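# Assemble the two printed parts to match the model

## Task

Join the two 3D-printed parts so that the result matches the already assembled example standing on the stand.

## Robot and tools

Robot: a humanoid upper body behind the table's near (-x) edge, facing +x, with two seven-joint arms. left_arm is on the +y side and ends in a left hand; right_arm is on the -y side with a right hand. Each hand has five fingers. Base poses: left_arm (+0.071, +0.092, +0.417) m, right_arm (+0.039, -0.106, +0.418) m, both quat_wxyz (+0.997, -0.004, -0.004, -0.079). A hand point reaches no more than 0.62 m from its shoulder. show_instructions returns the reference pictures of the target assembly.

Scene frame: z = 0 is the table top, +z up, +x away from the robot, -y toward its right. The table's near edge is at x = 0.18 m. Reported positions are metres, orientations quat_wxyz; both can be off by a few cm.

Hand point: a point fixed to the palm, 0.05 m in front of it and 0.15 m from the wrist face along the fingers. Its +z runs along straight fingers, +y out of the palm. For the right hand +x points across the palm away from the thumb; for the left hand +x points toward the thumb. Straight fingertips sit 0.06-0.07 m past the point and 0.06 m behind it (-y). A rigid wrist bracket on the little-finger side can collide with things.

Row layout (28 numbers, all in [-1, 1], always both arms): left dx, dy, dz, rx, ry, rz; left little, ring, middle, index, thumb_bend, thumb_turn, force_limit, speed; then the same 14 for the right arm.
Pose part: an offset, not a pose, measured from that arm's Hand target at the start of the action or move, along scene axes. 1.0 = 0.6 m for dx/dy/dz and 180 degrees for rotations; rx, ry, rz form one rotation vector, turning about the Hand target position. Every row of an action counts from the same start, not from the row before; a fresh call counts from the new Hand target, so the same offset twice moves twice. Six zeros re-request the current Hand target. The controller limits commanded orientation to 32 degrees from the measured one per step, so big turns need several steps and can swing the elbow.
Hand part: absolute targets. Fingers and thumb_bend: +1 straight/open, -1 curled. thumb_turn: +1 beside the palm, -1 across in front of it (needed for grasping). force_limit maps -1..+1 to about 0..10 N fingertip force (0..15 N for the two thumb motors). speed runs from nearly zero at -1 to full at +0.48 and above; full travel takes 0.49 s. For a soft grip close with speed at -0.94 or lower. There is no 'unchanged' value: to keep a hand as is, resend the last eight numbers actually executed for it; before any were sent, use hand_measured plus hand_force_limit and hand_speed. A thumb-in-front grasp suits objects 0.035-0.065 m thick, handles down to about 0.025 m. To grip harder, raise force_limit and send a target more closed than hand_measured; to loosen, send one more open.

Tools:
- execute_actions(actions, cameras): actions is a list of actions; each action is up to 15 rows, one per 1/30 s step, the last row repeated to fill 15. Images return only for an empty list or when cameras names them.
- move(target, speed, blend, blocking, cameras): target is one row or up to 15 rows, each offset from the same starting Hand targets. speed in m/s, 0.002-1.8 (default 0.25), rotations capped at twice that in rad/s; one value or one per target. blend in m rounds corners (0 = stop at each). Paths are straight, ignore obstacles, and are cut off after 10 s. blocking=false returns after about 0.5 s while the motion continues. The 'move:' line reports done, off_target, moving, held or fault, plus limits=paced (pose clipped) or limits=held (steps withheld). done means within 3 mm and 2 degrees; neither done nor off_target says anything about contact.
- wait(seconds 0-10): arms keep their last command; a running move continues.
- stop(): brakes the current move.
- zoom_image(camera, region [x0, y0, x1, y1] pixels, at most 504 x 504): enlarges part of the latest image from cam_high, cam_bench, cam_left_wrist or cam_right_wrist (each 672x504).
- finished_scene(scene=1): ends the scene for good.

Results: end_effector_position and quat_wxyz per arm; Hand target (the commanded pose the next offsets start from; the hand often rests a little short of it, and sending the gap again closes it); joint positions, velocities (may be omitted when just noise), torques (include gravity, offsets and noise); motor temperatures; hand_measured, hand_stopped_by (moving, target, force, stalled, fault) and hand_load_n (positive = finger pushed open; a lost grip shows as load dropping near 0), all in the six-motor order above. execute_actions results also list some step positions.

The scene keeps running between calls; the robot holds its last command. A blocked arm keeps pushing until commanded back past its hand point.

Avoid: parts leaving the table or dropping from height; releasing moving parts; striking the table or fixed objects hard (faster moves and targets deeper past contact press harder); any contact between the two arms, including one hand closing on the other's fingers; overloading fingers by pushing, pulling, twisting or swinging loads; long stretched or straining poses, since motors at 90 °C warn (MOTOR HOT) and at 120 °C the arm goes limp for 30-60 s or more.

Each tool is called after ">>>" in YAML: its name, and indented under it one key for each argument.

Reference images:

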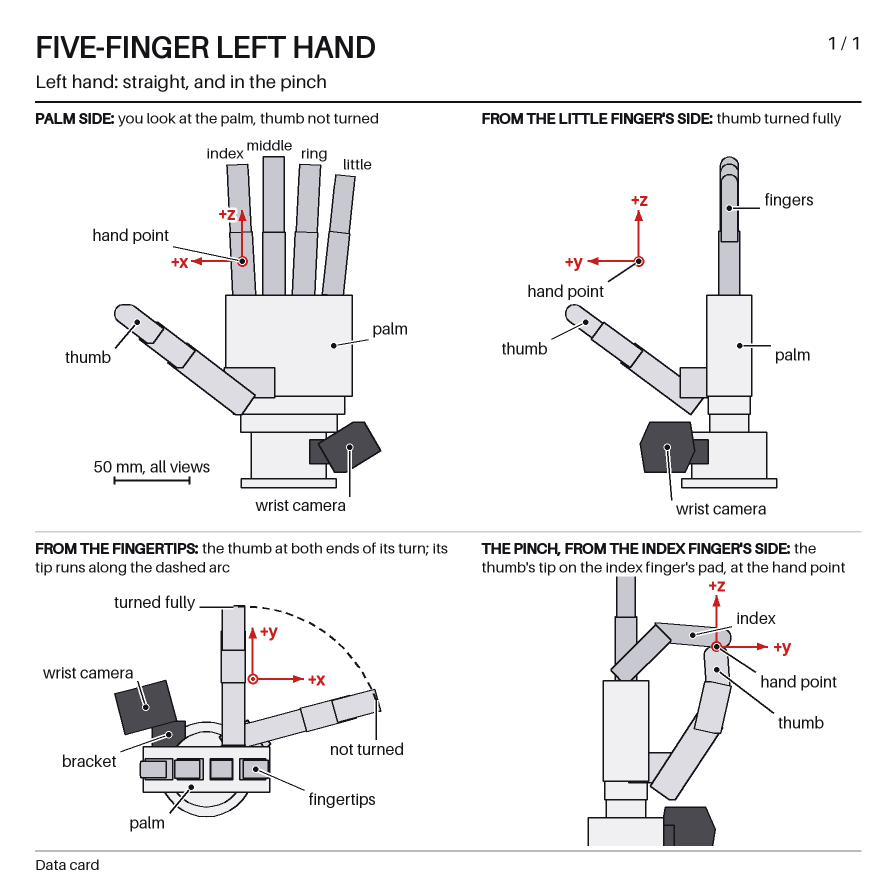

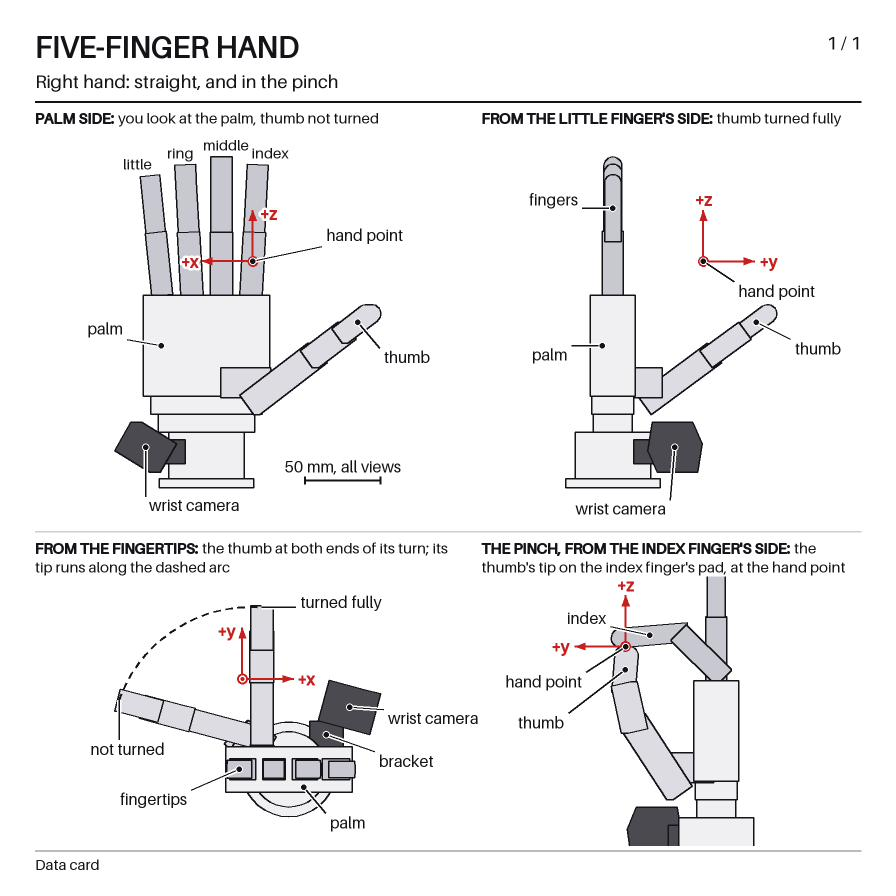

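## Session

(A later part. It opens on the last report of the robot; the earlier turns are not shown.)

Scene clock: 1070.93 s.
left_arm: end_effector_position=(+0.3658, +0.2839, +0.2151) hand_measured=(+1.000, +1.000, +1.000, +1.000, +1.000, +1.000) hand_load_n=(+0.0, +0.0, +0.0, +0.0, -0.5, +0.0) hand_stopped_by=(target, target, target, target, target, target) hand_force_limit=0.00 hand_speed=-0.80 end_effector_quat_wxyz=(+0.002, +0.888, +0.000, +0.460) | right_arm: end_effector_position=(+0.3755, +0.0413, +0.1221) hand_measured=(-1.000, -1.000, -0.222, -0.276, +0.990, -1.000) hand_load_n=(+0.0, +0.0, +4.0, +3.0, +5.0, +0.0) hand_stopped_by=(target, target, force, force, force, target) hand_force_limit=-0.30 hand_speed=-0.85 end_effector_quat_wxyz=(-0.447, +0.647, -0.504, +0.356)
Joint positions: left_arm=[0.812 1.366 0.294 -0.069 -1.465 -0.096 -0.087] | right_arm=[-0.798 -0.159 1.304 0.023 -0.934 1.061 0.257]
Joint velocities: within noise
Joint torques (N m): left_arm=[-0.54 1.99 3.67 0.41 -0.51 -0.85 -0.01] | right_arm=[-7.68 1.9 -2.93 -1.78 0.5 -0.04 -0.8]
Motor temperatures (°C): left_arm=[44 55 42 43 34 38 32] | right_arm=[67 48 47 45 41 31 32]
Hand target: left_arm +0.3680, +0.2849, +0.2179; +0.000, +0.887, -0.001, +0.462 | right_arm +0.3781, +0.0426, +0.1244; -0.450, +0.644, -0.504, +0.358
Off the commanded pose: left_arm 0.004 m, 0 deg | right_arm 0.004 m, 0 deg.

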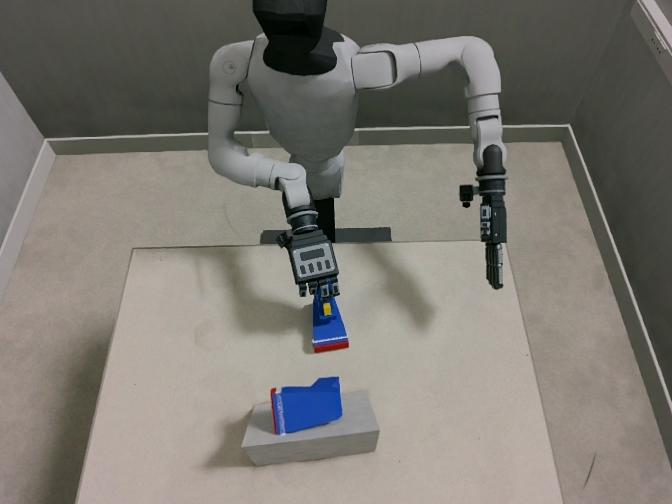

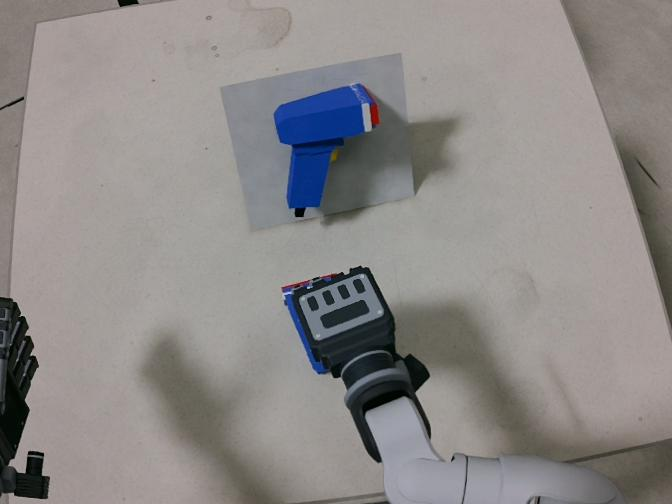

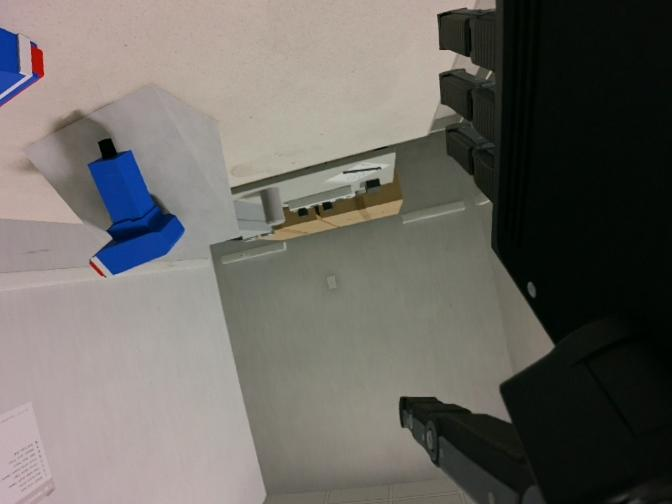

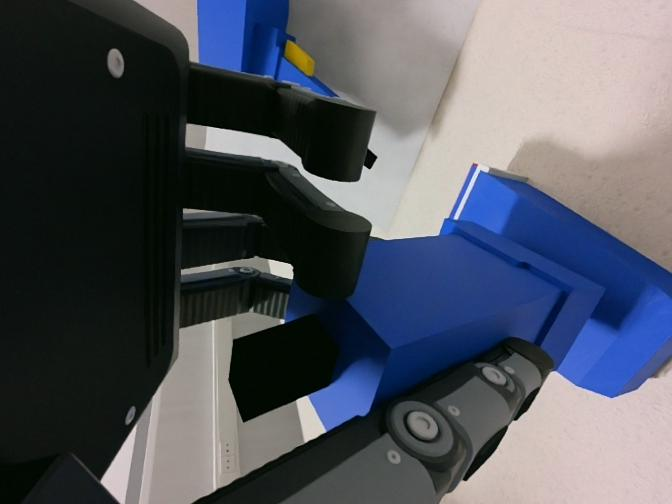

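>>> move:
  target:
    - [0,0,0,0,0,0,1,1,1,1,1,1,0,-0.8,0.011,0.0,0,0,0,0,-1,-1,-0.25,-0.6,0.4,-1,-0.3,-0.85]
    - [0,0,0,0,0,0,1,1,1,1,1,1,0,-0.8,0.011,0.0,-0.035,0,0,0,-1,-1,-0.25,-0.6,0.4,-1,-0.3,-0.85]
  speed: 0.04
  cameras: ["cam_high","cam_right_wrist"]

>>> zoom_image:
  camera: "cam_high"
  region: [280, 270, 380, 370]

>>> zoom_image:
  camera: "cam_right_wrist"
  region: [420, 150, 672, 402]

Scene clock: 1103.73 s.
left_arm: end_effector_position=(+0.3658, +0.2839, +0.2151) hand_measured=(+1.000, +1.000, +1.000, +1.000, +1.000, +1.000) hand_load_n=(+0.0, +0.5, +0.0, +0.0, +0.0, +0.0) hand_stopped_by=(target, target, target, target, target, target) hand_force_limit=0.00 hand_speed=-0.80 end_effector_quat_wxyz=(+0.002, +0.888, +0.000, +0.460) | right_arm: end_effector_position=(+0.3913, +0.0465, +0.1173) hand_measured=(-1.000, -1.000, -0.222, -0.276, +0.990, -1.000) hand_load_n=(+0.0, +0.0, +4.0, +2.5, +5.0, -0.5) hand_stopped_by=(target, target, force, force, force, target) hand_force_limit=-0.30 hand_speed=-0.85 end_effector_quat_wxyz=(-0.465, +0.638, -0.492, +0.368)
Joint positions: left_arm=[0.812 1.366 0.294 -0.069 -1.465 -0.096 -0.087] | right_arm=[-0.79 -0.113 1.251 0.165 -0.891 0.951 0.122]
Joint torques (N m): left_arm=[-0.55 2 3.67 0.4 -0.51 -0.85 -0.01] | right_arm=[-5.13 1.4 -2.2 -0.87 0.95 -0.11 -0.46]
Motor temperatures (°C): left_arm=[44 55 42 43 34 38 32] | right_arm=[67 48 47 45 41 31 32]
Hand target: left_arm +0.3680, +0.2849, +0.2179; +0.000, +0.887, -0.001, +0.462 | right_arm +0.3847, +0.0426, +0.1034; -0.450, +0.644, -0.504, +0.358
Off the commanded pose: left_arm 0.004 m, 0 deg | right_arm 0.016 m, 3 deg.
move: off_target (left_arm, right_arm)
Images, in order (width x height): cam_high 672x504, cam_right_wrist 672x504.

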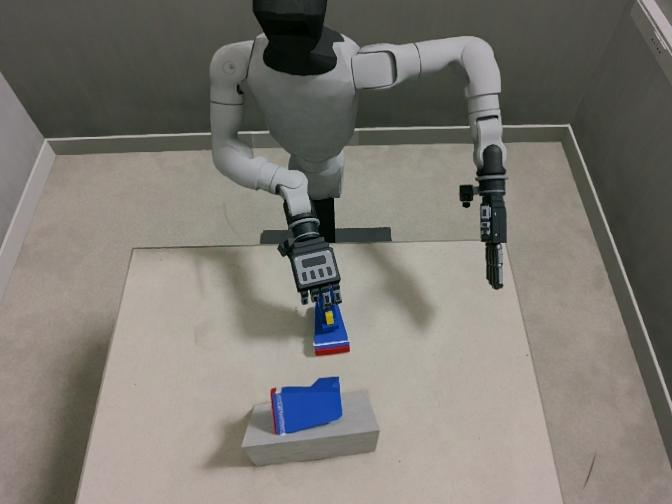

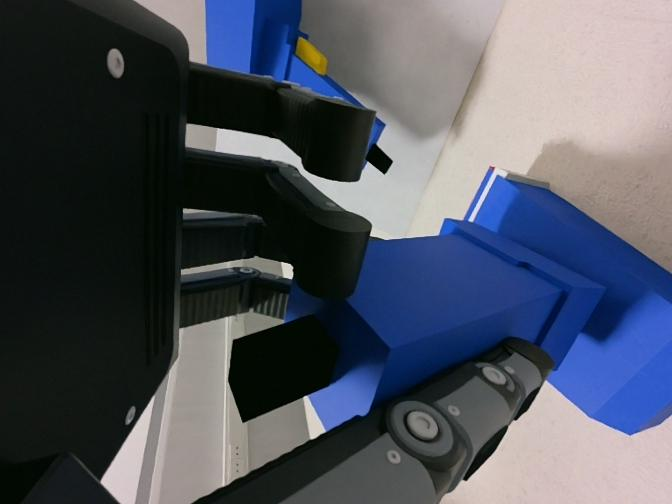

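Scaled by 5.040 from the camera's 672x504 image, which has a finer 960x720 frame.

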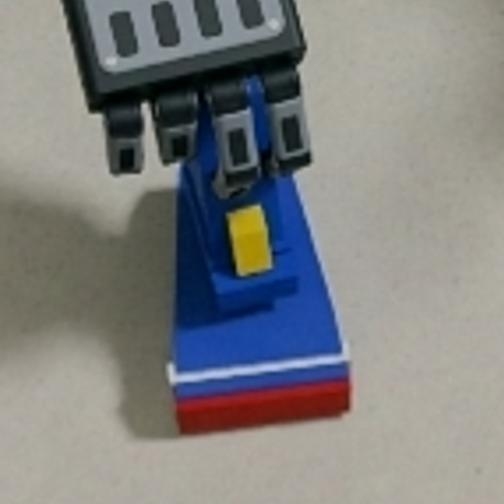

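Scaled by 2.000 from the camera's 672x504 image, which has a finer 960x720 frame.

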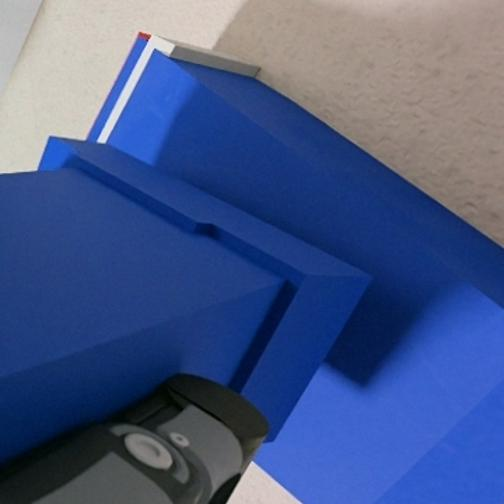

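>>> move:
  target: [0,0,0,0,0,0,1,1,1,1,1,1,0,-0.8,0.0122,0.0048,0.035,0,0,-0.018,-1,-1,-0.25,-0.6,0.4,-1,-0.3,-0.85]
  speed: 0.05
  cameras: ["cam_high"]

>>> zoom_image:
  camera: "cam_high"
  region: [290, 280, 370, 360]

Scene clock: 1120.77 s.
left_arm: end_effector_position=(+0.3658, +0.2839, +0.2151) hand_measured=(+1.000, +1.000, +1.000, +1.000, +1.000, +1.000) hand_load_n=(+0.0, +0.0, +0.0, +0.0, +0.0, +0.0) hand_stopped_by=(target, target, target, target, target, target) hand_force_limit=0.00 hand_speed=-0.80 end_effector_quat_wxyz=(+0.002, +0.888, +0.000, +0.460) | right_arm: end_effector_position=(+0.3884, +0.0385, +0.1130) hand_measured=(-1.000, -1.000, -0.222, -0.276, +0.990, -1.000) hand_load_n=(+0.0, +0.0, +4.5, +3.0, +5.5, +0.5) hand_stopped_by=(target, target, force, force, force, target) hand_force_limit=-0.30 hand_speed=-0.85 end_effector_quat_wxyz=(-0.425, +0.633, -0.532, +0.367)
Joint positions: left_arm=[0.812 1.366 0.294 -0.069 -1.465 -0.096 -0.087] | right_arm=[-0.812 -0.071 1.256 0.165 -0.907 1.068 0.237]
Joint torques (N m): left_arm=[-0.54 1.99 3.68 0.41 -0.51 -0.85 -0.01] | right_arm=[-9.18 2.04 -1.85 -3.87 -0.16 0.2 -0.68]
Motor temperatures (°C): left_arm=[44 55 42 43 34 38 32] | right_arm=[63 47 46 45 41 31 31]
Hand target: left_arm +0.3680, +0.2849, +0.2179; +0.000, +0.887, -0.001, +0.462 | right_arm +0.3921, +0.0455, +0.1244; -0.440, +0.630, -0.522, +0.370
Off the commanded pose: left_arm 0.004 m, 0 deg | right_arm 0.014 m, 2 deg.
move: off_target (left_arm, right_arm)
Images, in order (width x height): cam_high 672x504.

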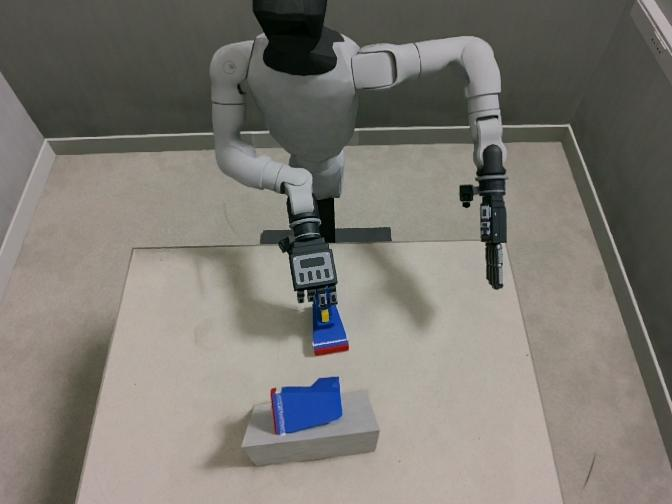

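Scaled by 6.300 from the camera's 672x504 image, which has a finer 960x720 frame.

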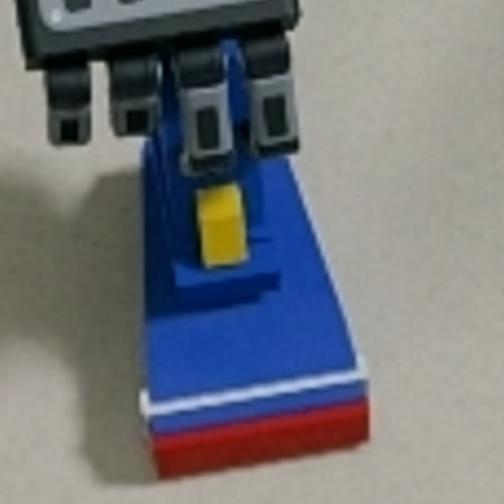

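>>> move:
  target: [0,0,0,0,0,0,1,1,1,1,1,1,0,-0.8,0,0,0,0,0,0,-1,-1,-0.25,-0.6,0.4,-1,-0.3,-0.85]
  speed: 0.05
  cameras: ["cam_high","cam_right_wrist"]

>>> zoom_image:
  camera: "cam_high"
  region: [290, 280, 370, 360]

Scene clock: 1126.17 s.
left_arm: end_effector_position=(+0.3658, +0.2839, +0.2151) hand_measured=(+1.000, +1.000, +1.000, +1.000, +1.000, +1.000) hand_load_n=(+0.0, +0.0, +0.5, +0.0, +0.0, +0.0) hand_stopped_by=(target, target, target, target, target, target) hand_force_limit=0.00 hand_speed=-0.80 end_effector_quat_wxyz=(+0.002, +0.888, +0.000, +0.460) | right_arm: end_effector_position=(+0.3884, +0.0385, +0.1130) hand_measured=(-1.000, -1.000, -0.222, -0.276, +0.990, -1.000) hand_load_n=(+0.0, +0.0, +4.0, +3.0, +5.0, +0.0) hand_stopped_by=(target, target, force, force, force, target) hand_force_limit=-0.30 hand_speed=-0.85 end_effector_quat_wxyz=(-0.425, +0.633, -0.532, +0.367)
Joint positions: left_arm=[0.812 1.366 0.294 -0.069 -1.465 -0.096 -0.087] | right_arm=[-0.812 -0.071 1.256 0.165 -0.907 1.068 0.237]
Joint torques (N m): left_arm=[-0.54 1.99 3.67 0.42 -0.5 -0.85 -0.01] | right_arm=[-9.1 1.88 -1.94 -3.8 -0.05 0.17 -0.64]
Motor temperatures (°C): left_arm=[44 55 42 43 34 38 32] | right_arm=[66 48 46 45 41 31 32]
Hand target: left_arm +0.3680, +0.2849, +0.2179; +0.000, +0.887, -0.001, +0.462 | right_arm +0.3921, +0.0455, +0.1244; -0.440, +0.630, -0.522, +0.370
Off the commanded pose: left_arm 0.004 m, 0 deg | right_arm 0.014 m, 2 deg.
move: off_target (left_arm, right_arm)
Images, in order (width x height): cam_high 672x504, cam_right_wrist 672x504.

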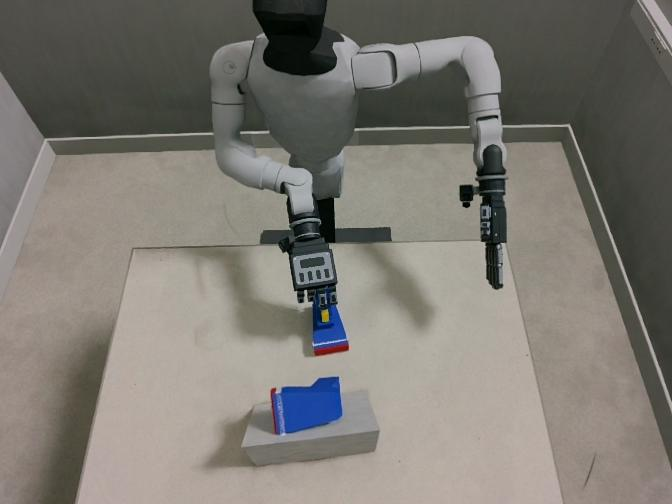

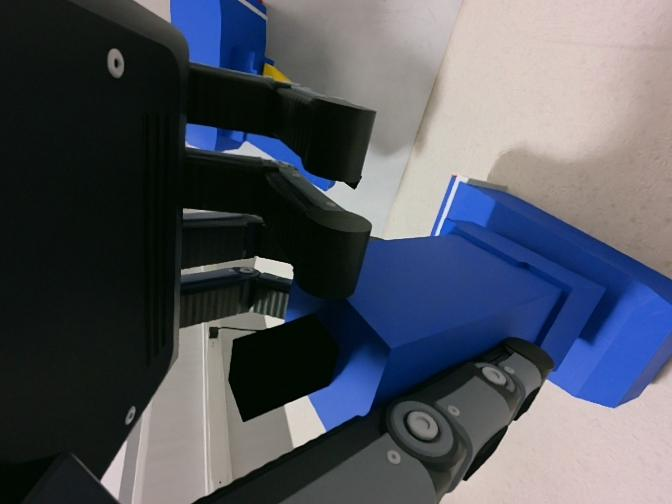

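Scaled by 6.300 from the camera's 672x504 image, which has a finer 960x720 frame.

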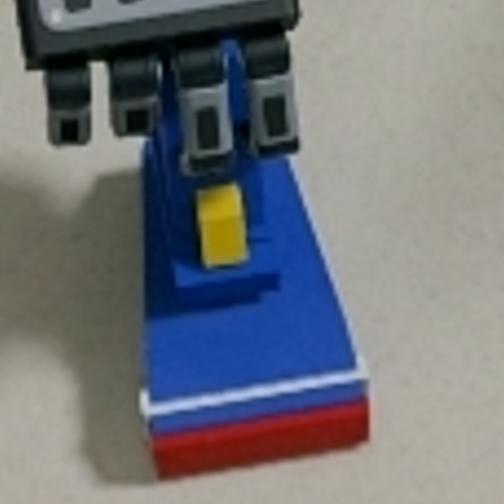

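>>> move:
  target: [0,0,0,0,0,0,1,1,1,1,1,1,0,-0.8,0.002,-0.0017,-0.045,0,0,0,-1,-1,-0.25,-0.6,0.4,-1,-0.3,-0.85]
  speed: 0.05
  cameras: ["cam_high","cam_right_wrist"]

>>> zoom_image:
  camera: "cam_high"
  region: [290, 280, 370, 360]

>>> zoom_image:
  camera: "cam_right_wrist"
  region: [420, 150, 672, 402]

Scene clock: 1142.87 s.
left_arm: end_effector_position=(+0.3658, +0.2839, +0.2151) hand_measured=(+1.000, +1.000, +1.000, +1.000, +1.000, +1.000) hand_load_n=(+0.0, +0.0, +0.0, +0.0, +0.0, +0.0) hand_stopped_by=(target, target, target, target, target, target) hand_force_limit=0.00 hand_speed=-0.80 end_effector_quat_wxyz=(+0.002, +0.888, +0.000, +0.460) | right_arm: end_effector_position=(+0.4020, +0.0501, +0.1160) hand_measured=(-1.000, -1.000, -0.222, -0.276, +0.990, -1.000) hand_load_n=(+0.0, +0.0, +4.0, +2.5, +5.5, -0.5) hand_stopped_by=(target, target, force, force, force, target) hand_force_limit=-0.30 hand_speed=-0.85 end_effector_quat_wxyz=(-0.460, +0.620, -0.506, +0.383)
Joint positions: left_arm=[0.812 1.366 0.294 -0.069 -1.465 -0.096 -0.087] | right_arm=[-0.802 -0.026 1.225 0.283 -0.872 0.968 0.066]
Joint torques (N m): left_arm=[-0.55 1.99 3.67 0.41 -0.51 -0.85 -0.01] | right_arm=[-4.65 1.5 -1.72 -0.57 0.98 -0.13 -0.31]
Motor temperatures (°C): left_arm=[44 55 42 43 34 38 32] | right_arm=[70 48 46 47 41 31 32]
Hand target: left_arm +0.3680, +0.2849, +0.2179; +0.000, +0.887, -0.001, +0.462 | right_arm +0.3933, +0.0445, +0.0974; -0.440, +0.630, -0.522, +0.370
Off the commanded pose: left_arm 0.004 m, 0 deg | right_arm 0.021 m, 3 deg.
move: off_target (left_arm, right_arm)
Images, in order (width x height): cam_high 672x504, cam_right_wrist 672x504.

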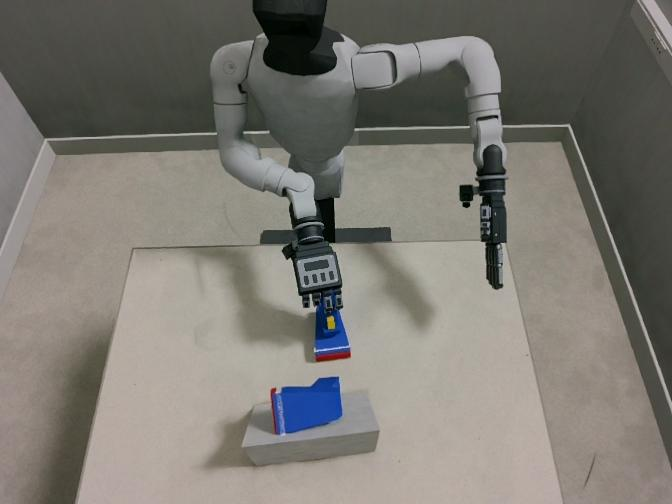

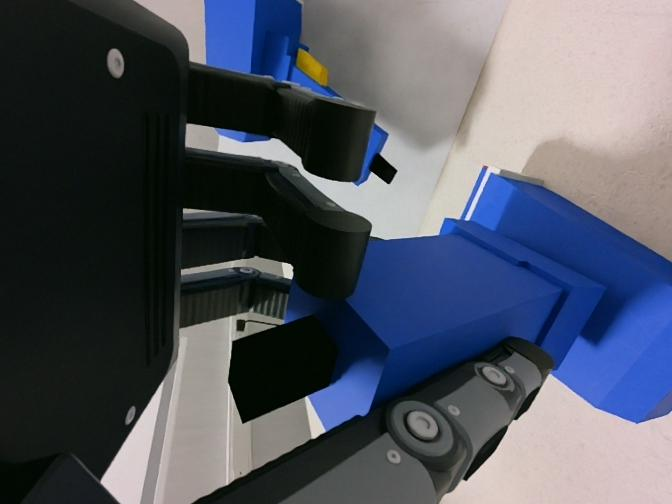

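Scaled by 6.300 from the camera's 672x504 image, which has a finer 960x720 frame.

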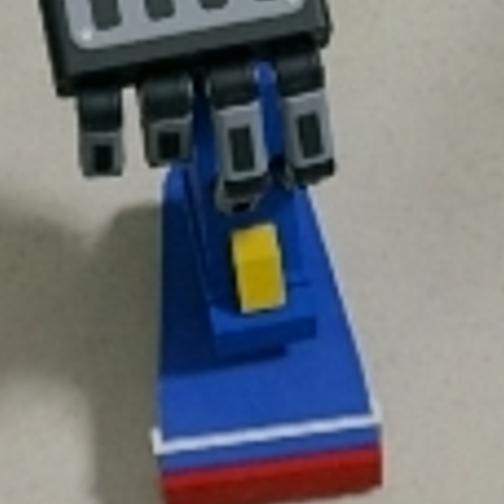

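Scaled by 2.000 from the camera's 672x504 image, which has a finer 960x720 frame.

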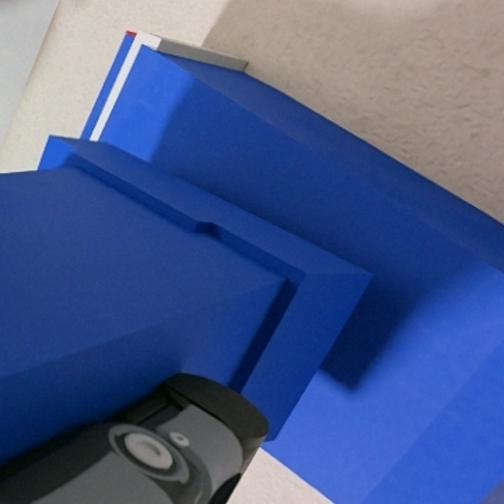

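>>> move:
  target:
    - [0,0,0,0,0,0,1,1,1,1,1,1,0,-0.8,0,0,0.01,0,0.01,0,-1,-1,-0.4,-0.7,0.3,-1,0.2,-0.9]
    - [0,0,0,0,0,0,1,1,1,1,1,1,0,-0.8,-0.0055,-0.003,-0.02,0,0.025,0,-1,-1,-0.4,-0.7,0.3,-1,0.2,-0.9]
  speed: 0.05
  cameras: ["cam_high","cam_right_wrist"]

>>> zoom_image:
  camera: "cam_high"
  region: [290, 280, 370, 360]

>>> zoom_image:
  camera: "cam_right_wrist"
  region: [420, 150, 672, 402]

Scene clock: 1172.63 s.
left_arm: end_effector_position=(+0.3658, +0.2839, +0.2151) hand_measured=(+1.000, +1.000, +1.000, +1.000, +1.000, +1.000) hand_load_n=(+0.0, +0.0, +0.0, +0.0, +0.0, +0.0) hand_stopped_by=(target, target, target, target, target, target) hand_force_limit=0.00 hand_speed=-0.80 end_effector_quat_wxyz=(+0.002, +0.888, +0.000, +0.460) | right_arm: end_effector_position=(+0.3980, +0.0489, +0.1030) hand_measured=(-1.000, -1.000, -0.228, -0.292, +0.982, -1.000) hand_load_n=(+0.5, +0.0, +6.0, +8.5, +9.5, -0.5) hand_stopped_by=(target, target, force, force, force, target) hand_force_limit=0.20 hand_speed=-0.90 end_effector_quat_wxyz=(-0.441, +0.634, -0.525, +0.358)
Joint positions: left_arm=[0.812 1.366 0.294 -0.069 -1.465 -0.096 -0.087] | right_arm=[-0.803 -0.021 1.19 0.311 -0.857 0.924 0.124]
Joint torques (N m): left_arm=[-0.54 1.99 3.67 0.41 -0.5 -0.85 -0.01] | right_arm=[-5.6 1.6 -1.52 -0.52 1.25 -0.13 -0.09]
Motor temperatures (°C): left_arm=[44 56 43 43 34 38 32] | right_arm=[62 48 46 45 41 31 31]
Hand target: left_arm +0.3680, +0.2849, +0.2179; +0.000, +0.887, -0.001, +0.462 | right_arm +0.3900, +0.0427, +0.0854; -0.419, +0.644, -0.539, +0.345
Off the commanded pose: left_arm 0.004 m, 0 deg | right_arm 0.020 m, 4 deg.
move: off_target (left_arm, right_arm)
Images, in order (width x height): cam_high 672x504, cam_right_wrist 672x504.

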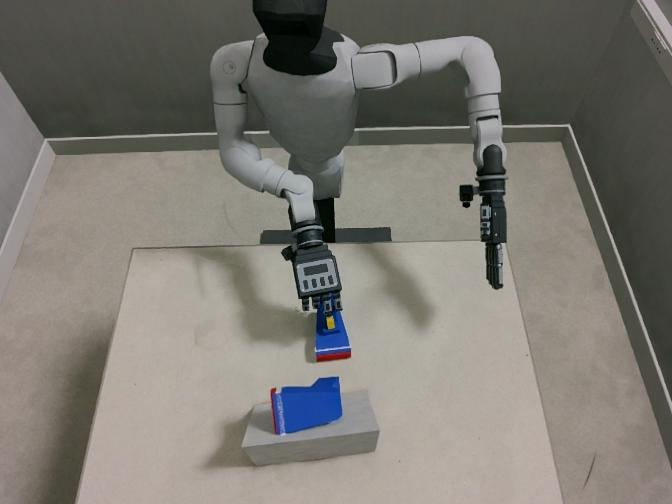

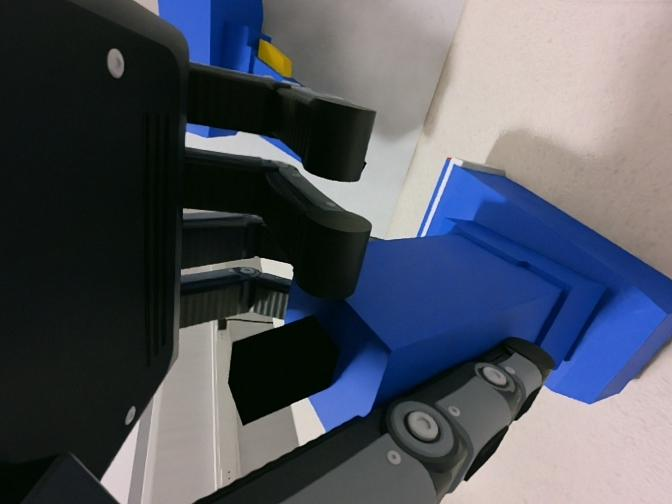

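Scaled by 6.300 from the camera's 672x504 image, which has a finer 960x720 frame.

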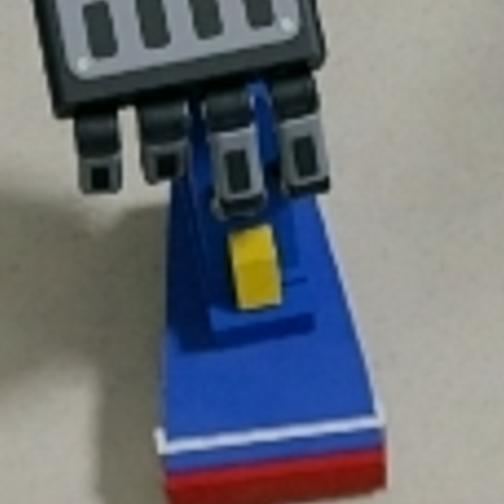

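Scaled by 2.000 from the camera's 672x504 image, which has a finer 960x720 frame.

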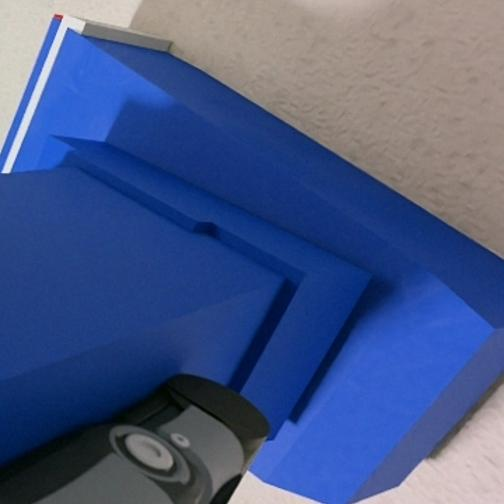

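>>> move:
  target: [0,0,0,0,0,0,1,1,1,1,1,1,0,-0.8,-0.006,0,-0.035,0,0.012,0,-1,-1,-0.4,-0.7,0.3,-1,0.2,-0.9]
  speed: 0.05
  cameras: ["cam_high","cam_right_wrist"]

>>> zoom_image:
  camera: "cam_high"
  region: [290, 280, 370, 360]

>>> zoom_image:
  camera: "cam_right_wrist"
  region: [420, 150, 672, 402]

Scene clock: 1179.23 s.
left_arm: end_effector_position=(+0.3658, +0.2839, +0.2151) hand_measured=(+1.000, +1.000, +1.000, +1.000, +1.000, +1.000) hand_load_n=(+0.0, +0.0, +0.0, +0.0, +0.0, +0.0) hand_stopped_by=(target, target, target, target, target, target) hand_force_limit=0.00 hand_speed=-0.80 end_effector_quat_wxyz=(+0.002, +0.888, +0.000, +0.460) | right_arm: end_effector_position=(+0.4053, +0.0529, +0.1011) hand_measured=(-1.000, -1.000, -0.228, -0.292, +0.982, -1.000) hand_load_n=(+0.0, +0.0, +6.0, +8.0, +9.5, +0.0) hand_stopped_by=(target, target, force, force, force, target) hand_force_limit=0.20 hand_speed=-0.90 end_effector_quat_wxyz=(-0.451, +0.630, -0.519, +0.362)
Joint positions: left_arm=[0.812 1.366 0.294 -0.069 -1.465 -0.096 -0.087] | right_arm=[-0.803 0.013 1.157 0.395 -0.851 0.861 0.061]
Joint torques (N m): left_arm=[-0.54 1.99 3.67 0.41 -0.52 -0.85 -0.01] | right_arm=[-2.82 1.16 -0.63 0.63 1.6 -0.34 0.53]
Motor temperatures (°C): left_arm=[44 56 43 43 34 38 32] | right_arm=[62 47 46 44 41 31 31]
Hand target: left_arm +0.3680, +0.2849, +0.2179; +0.000, +0.887, -0.001, +0.462 | right_arm +0.3864, +0.0427, +0.0644; -0.409, +0.650, -0.547, +0.333
Off the commanded pose: left_arm 0.004 m, 0 deg | right_arm 0.043 m, 7 deg.
move: off_target (left_arm, right_arm)
Images, in order (width x height): cam_high 672x504, cam_right_wrist 672x504.

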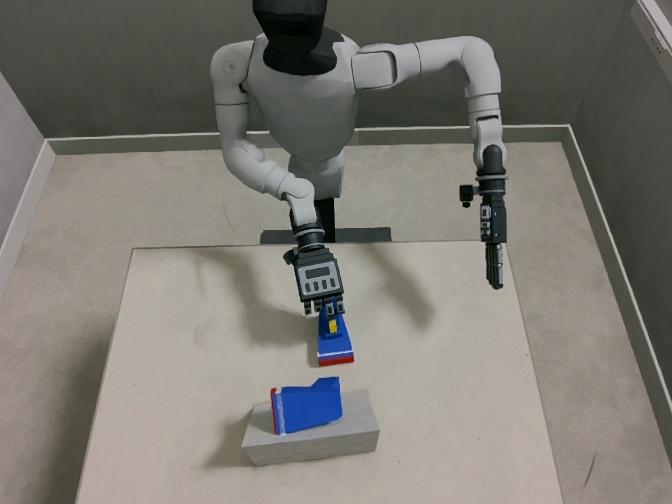

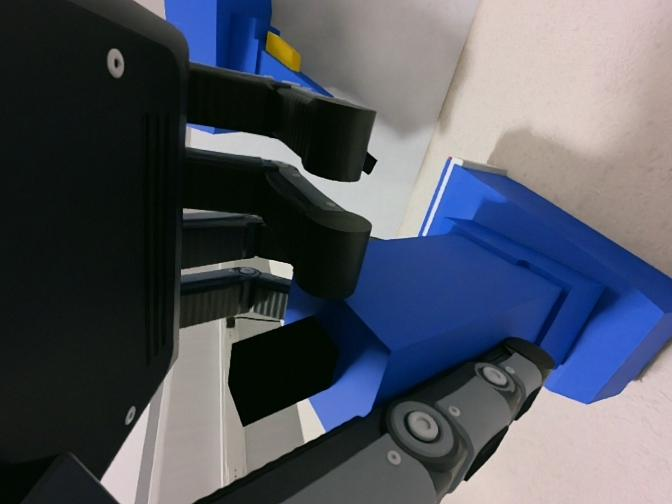

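Scaled by 6.300 from the camera's 672x504 image, which has a finer 960x720 frame.

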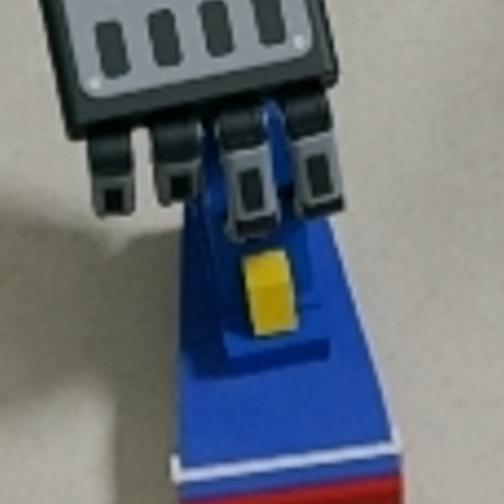

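Scaled by 2.000 from the camera's 672x504 image, which has a finer 960x720 frame.

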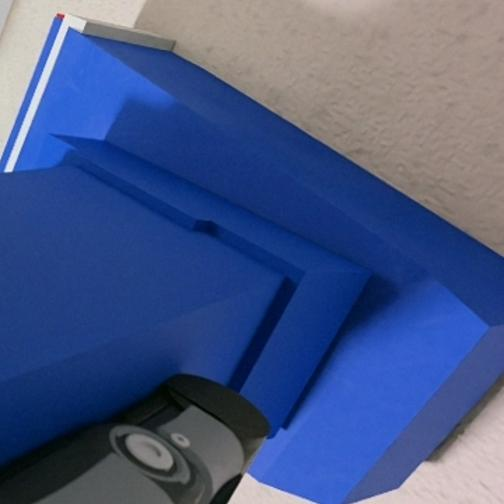

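>>> move:
  target:
    - [0,0,0,0,0,0,1,1,1,1,1,1,0,-0.8,-0.03,-0.01,-0.01,0,0,0.03,-1,-1,-0.4,-0.7,0.3,-1,0.2,-0.9]
    - [0,0,0,0,0,0,1,1,1,1,1,1,0,-0.8,-0.03,-0.01,-0.01,0,0,-0.03,-1,-1,-0.4,-0.7,0.3,-1,0.2,-0.9]
    - [0,0,0,0,0,0,1,1,1,1,1,1,0,-0.8,-0.03,-0.01,-0.01,0,0,0,-1,-1,-0.4,-0.7,0.3,-1,0.2,-0.9]
  speed: 0.06
  cameras: ["cam_high","cam_right_wrist"]

>>> zoom_image:
  camera: "cam_high"
  region: [290, 280, 370, 360]

>>> zoom_image:
  camera: "cam_right_wrist"
  region: [420, 150, 672, 402]

Scene clock: 1206.10 s.
left_arm: end_effector_position=(+0.3658, +0.2839, +0.2151) hand_measured=(+1.000, +1.000, +1.000, +1.000, +1.000, +1.000) hand_load_n=(+0.0, +0.0, +0.0, +0.0, +0.0, +0.0) hand_stopped_by=(target, target, target, target, target, target) hand_force_limit=0.00 hand_speed=-0.80 end_effector_quat_wxyz=(+0.002, +0.888, +0.000, +0.460) | right_arm: end_effector_position=(+0.3930, +0.0510, +0.1038) hand_measured=(-1.000, -1.000, -0.228, -0.292, +0.982, -1.000) hand_load_n=(+0.0, +0.0, +6.5, +8.5, +9.5, -0.5) hand_stopped_by=(target, target, force, force, force, target) hand_force_limit=0.20 hand_speed=-0.90 end_effector_quat_wxyz=(-0.456, +0.609, -0.528, +0.378)
Joint positions: left_arm=[0.812 1.366 0.294 -0.069 -1.465 -0.096 -0.087] | right_arm=[-0.736 0.016 1.199 0.32 -0.884 0.968 0.022]
Joint torques (N m): left_arm=[-0.54 1.99 3.67 0.41 -0.5 -0.85 -0.01] | right_arm=[-7.16 1.5 -1.7 -2.82 0.64 -0.12 -0.34]
Motor temperatures (°C): left_arm=[44 56 43 43 34 38 32] | right_arm=[59 47 45 44 41 31 32]
Hand target: left_arm +0.3680, +0.2849, +0.2179; +0.000, +0.887, -0.001, +0.462 | right_arm +0.3917, +0.0501, +0.1013; -0.453, +0.612, -0.531, +0.374 (not the last commanded pose)
Off the commanded pose: left_arm 0.004 m, 0 deg | right_arm 0.054 m, 9 deg.
move: held (right_arm; a check stopped the path), off_target (left_arm); path passed 1 of 3 targets; limits=held
pose unreachable (right arm): on one or more control steps of this call, first in action 0 (counted from 0), this arm could not follow its commanded pose, so it was not sent that pose on those steps. It may still have moved: this result reports where it is.
cause: moving toward the commanded pose would bring a part of the arm (just beyond joint 3 (shoulder yaw)) too close to the robot's own body.
Images, in order (width x height): cam_high 672x504, cam_right_wrist 672x504.

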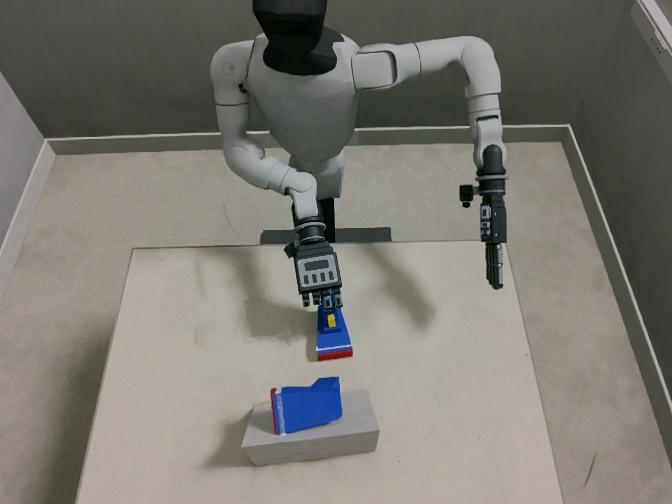

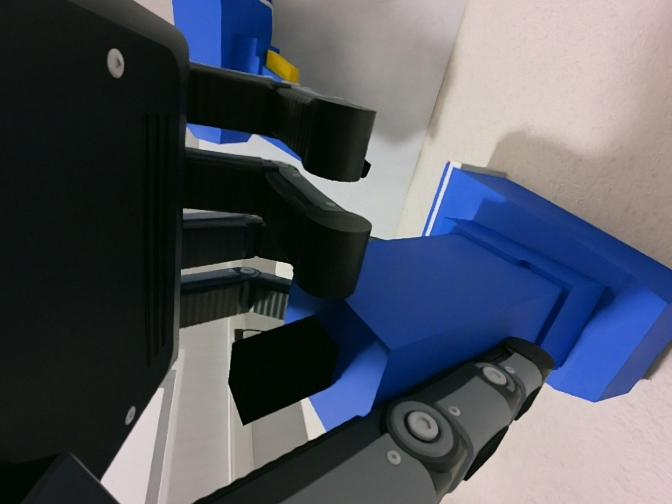

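Scaled by 6.300 from the camera's 672x504 image, which has a finer 960x720 frame.

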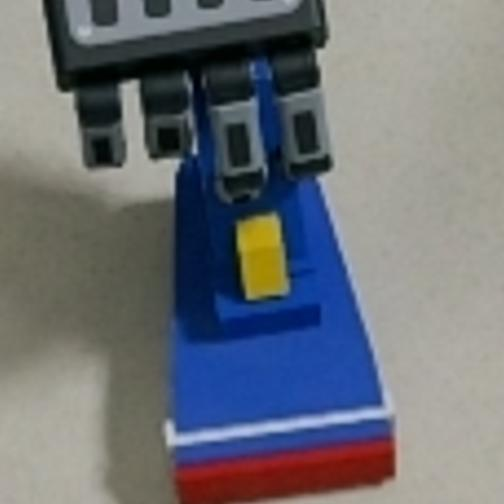

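Scaled by 2.000 from the camera's 672x504 image, which has a finer 960x720 frame.

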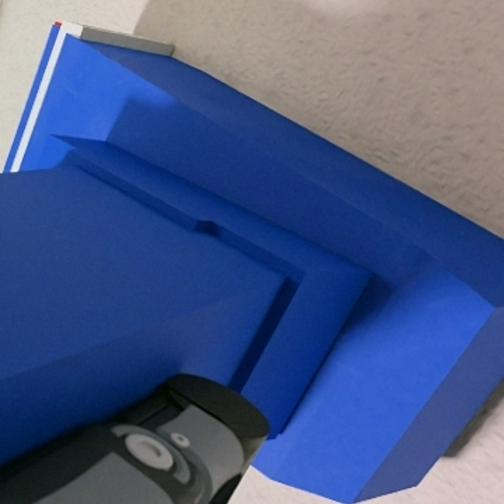

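>>> move:
  target: [-0.13,-0.14,-0.1,0,0,-0.14,1,1,1,1,1,1,0,-0.8,0,0,0,0,0,0,-1,-1,-0.4,-0.7,0.3,-1,0.2,-0.9]
  speed: 0.2
  cameras: ["cam_left_wrist","cam_high"]

Scene clock: 1225.73 s.
left_arm: end_effector_position=(+0.2920, +0.2018, +0.1601) hand_measured=(+1.000, +1.000, +1.000, +1.000, +1.000, +1.000) hand_load_n=(+0.0, +0.0, +0.0, +0.0, +0.0, +0.0) hand_stopped_by=(target, target, target, target, target, target) hand_force_limit=0.00 hand_speed=-0.80 end_effector_quat_wxyz=(+0.099, +0.864, -0.196, +0.453) | right_arm: end_effector_position=(+0.3930, +0.0510, +0.1038) hand_measured=(-1.000, -1.000, -0.228, -0.292, +0.982, -1.000) hand_load_n=(+0.0, +0.0, +6.5, +8.5, +9.0, -0.5) hand_stopped_by=(target, target, force, force, force, target) hand_force_limit=0.20 hand_speed=-0.90 end_effector_quat_wxyz=(-0.456, +0.609, -0.528, +0.378)
Joint positions: left_arm=[0.623 1.183 -0.051 0.039 -1 -0.342 -0.353] | right_arm=[-0.736 0.016 1.199 0.32 -0.884 0.968 0.022]
Joint torques (N m): left_arm=[-0.4 1.51 1.63 -0.11 -0.33 -0.98 -0.02] | right_arm=[-7.03 1.62 -1.62 -2.82 0.55 -0.14 -0.36]
Motor temperatures (°C): left_arm=[44 55 43 43 34 38 32] | right_arm=[64 47 46 46 41 31 31]
Hand target: left_arm +0.2900, +0.2009, +0.1579; +0.101, +0.865, -0.195, +0.451 | right_arm +0.3917, +0.0501, +0.1013; -0.453, +0.612, -0.531, +0.374
Off the commanded pose: left_arm 0.003 m, 0 deg | right_arm 0.003 m, 1 deg.
joint read past its limit (right arm) — joint 2 (shoulder roll), upper limit.
move: done
Images, in order (width x height): cam_high 672x504, cam_left_wrist 672x504.

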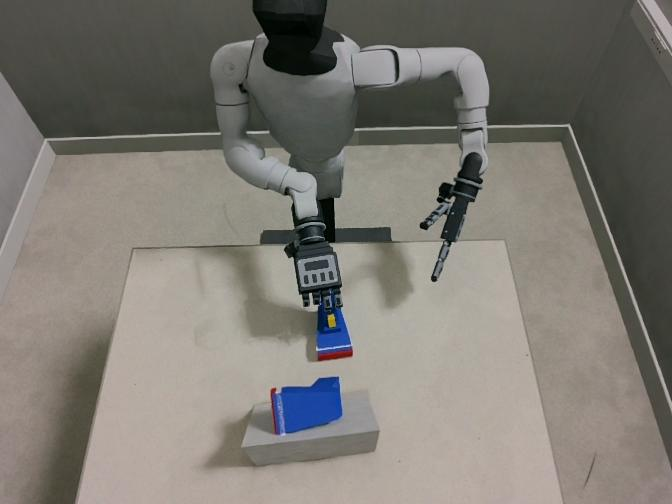

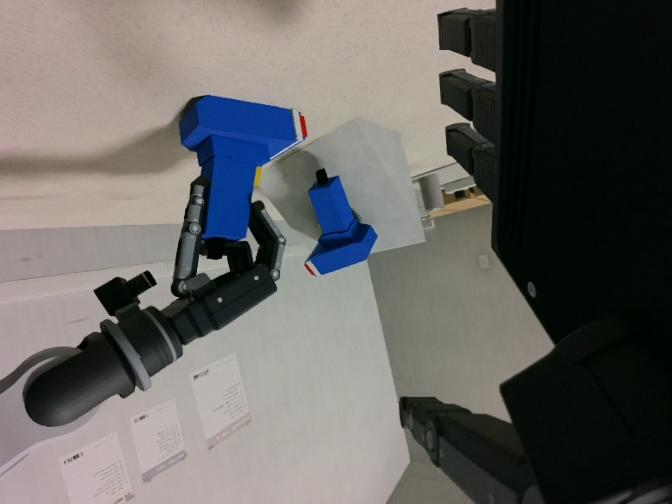

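Excellent view.

>>> zoom_image:
  camera: "cam_left_wrist"
  region: [160, 80, 400, 290]

>>> zoom_image:
  camera: "cam_left_wrist"
  region: [170, 85, 310, 195]

Scaled by 2.100 from the camera's 672x504 image, which has a finer 960x720 frame.

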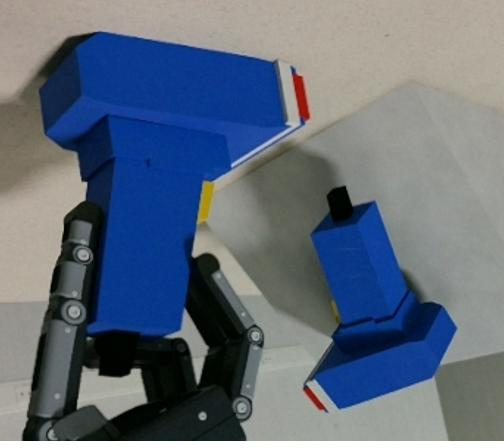

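Scaled by 3.600 from the camera's 672x504 image, which has a finer 960x720 frame.

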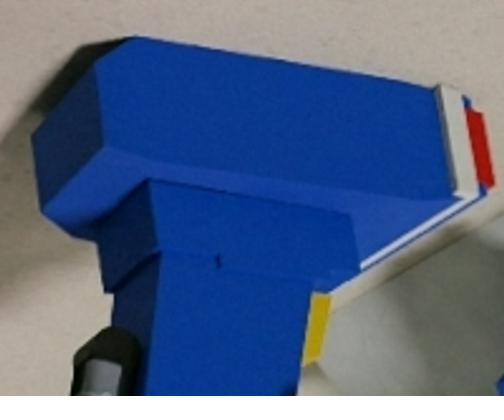

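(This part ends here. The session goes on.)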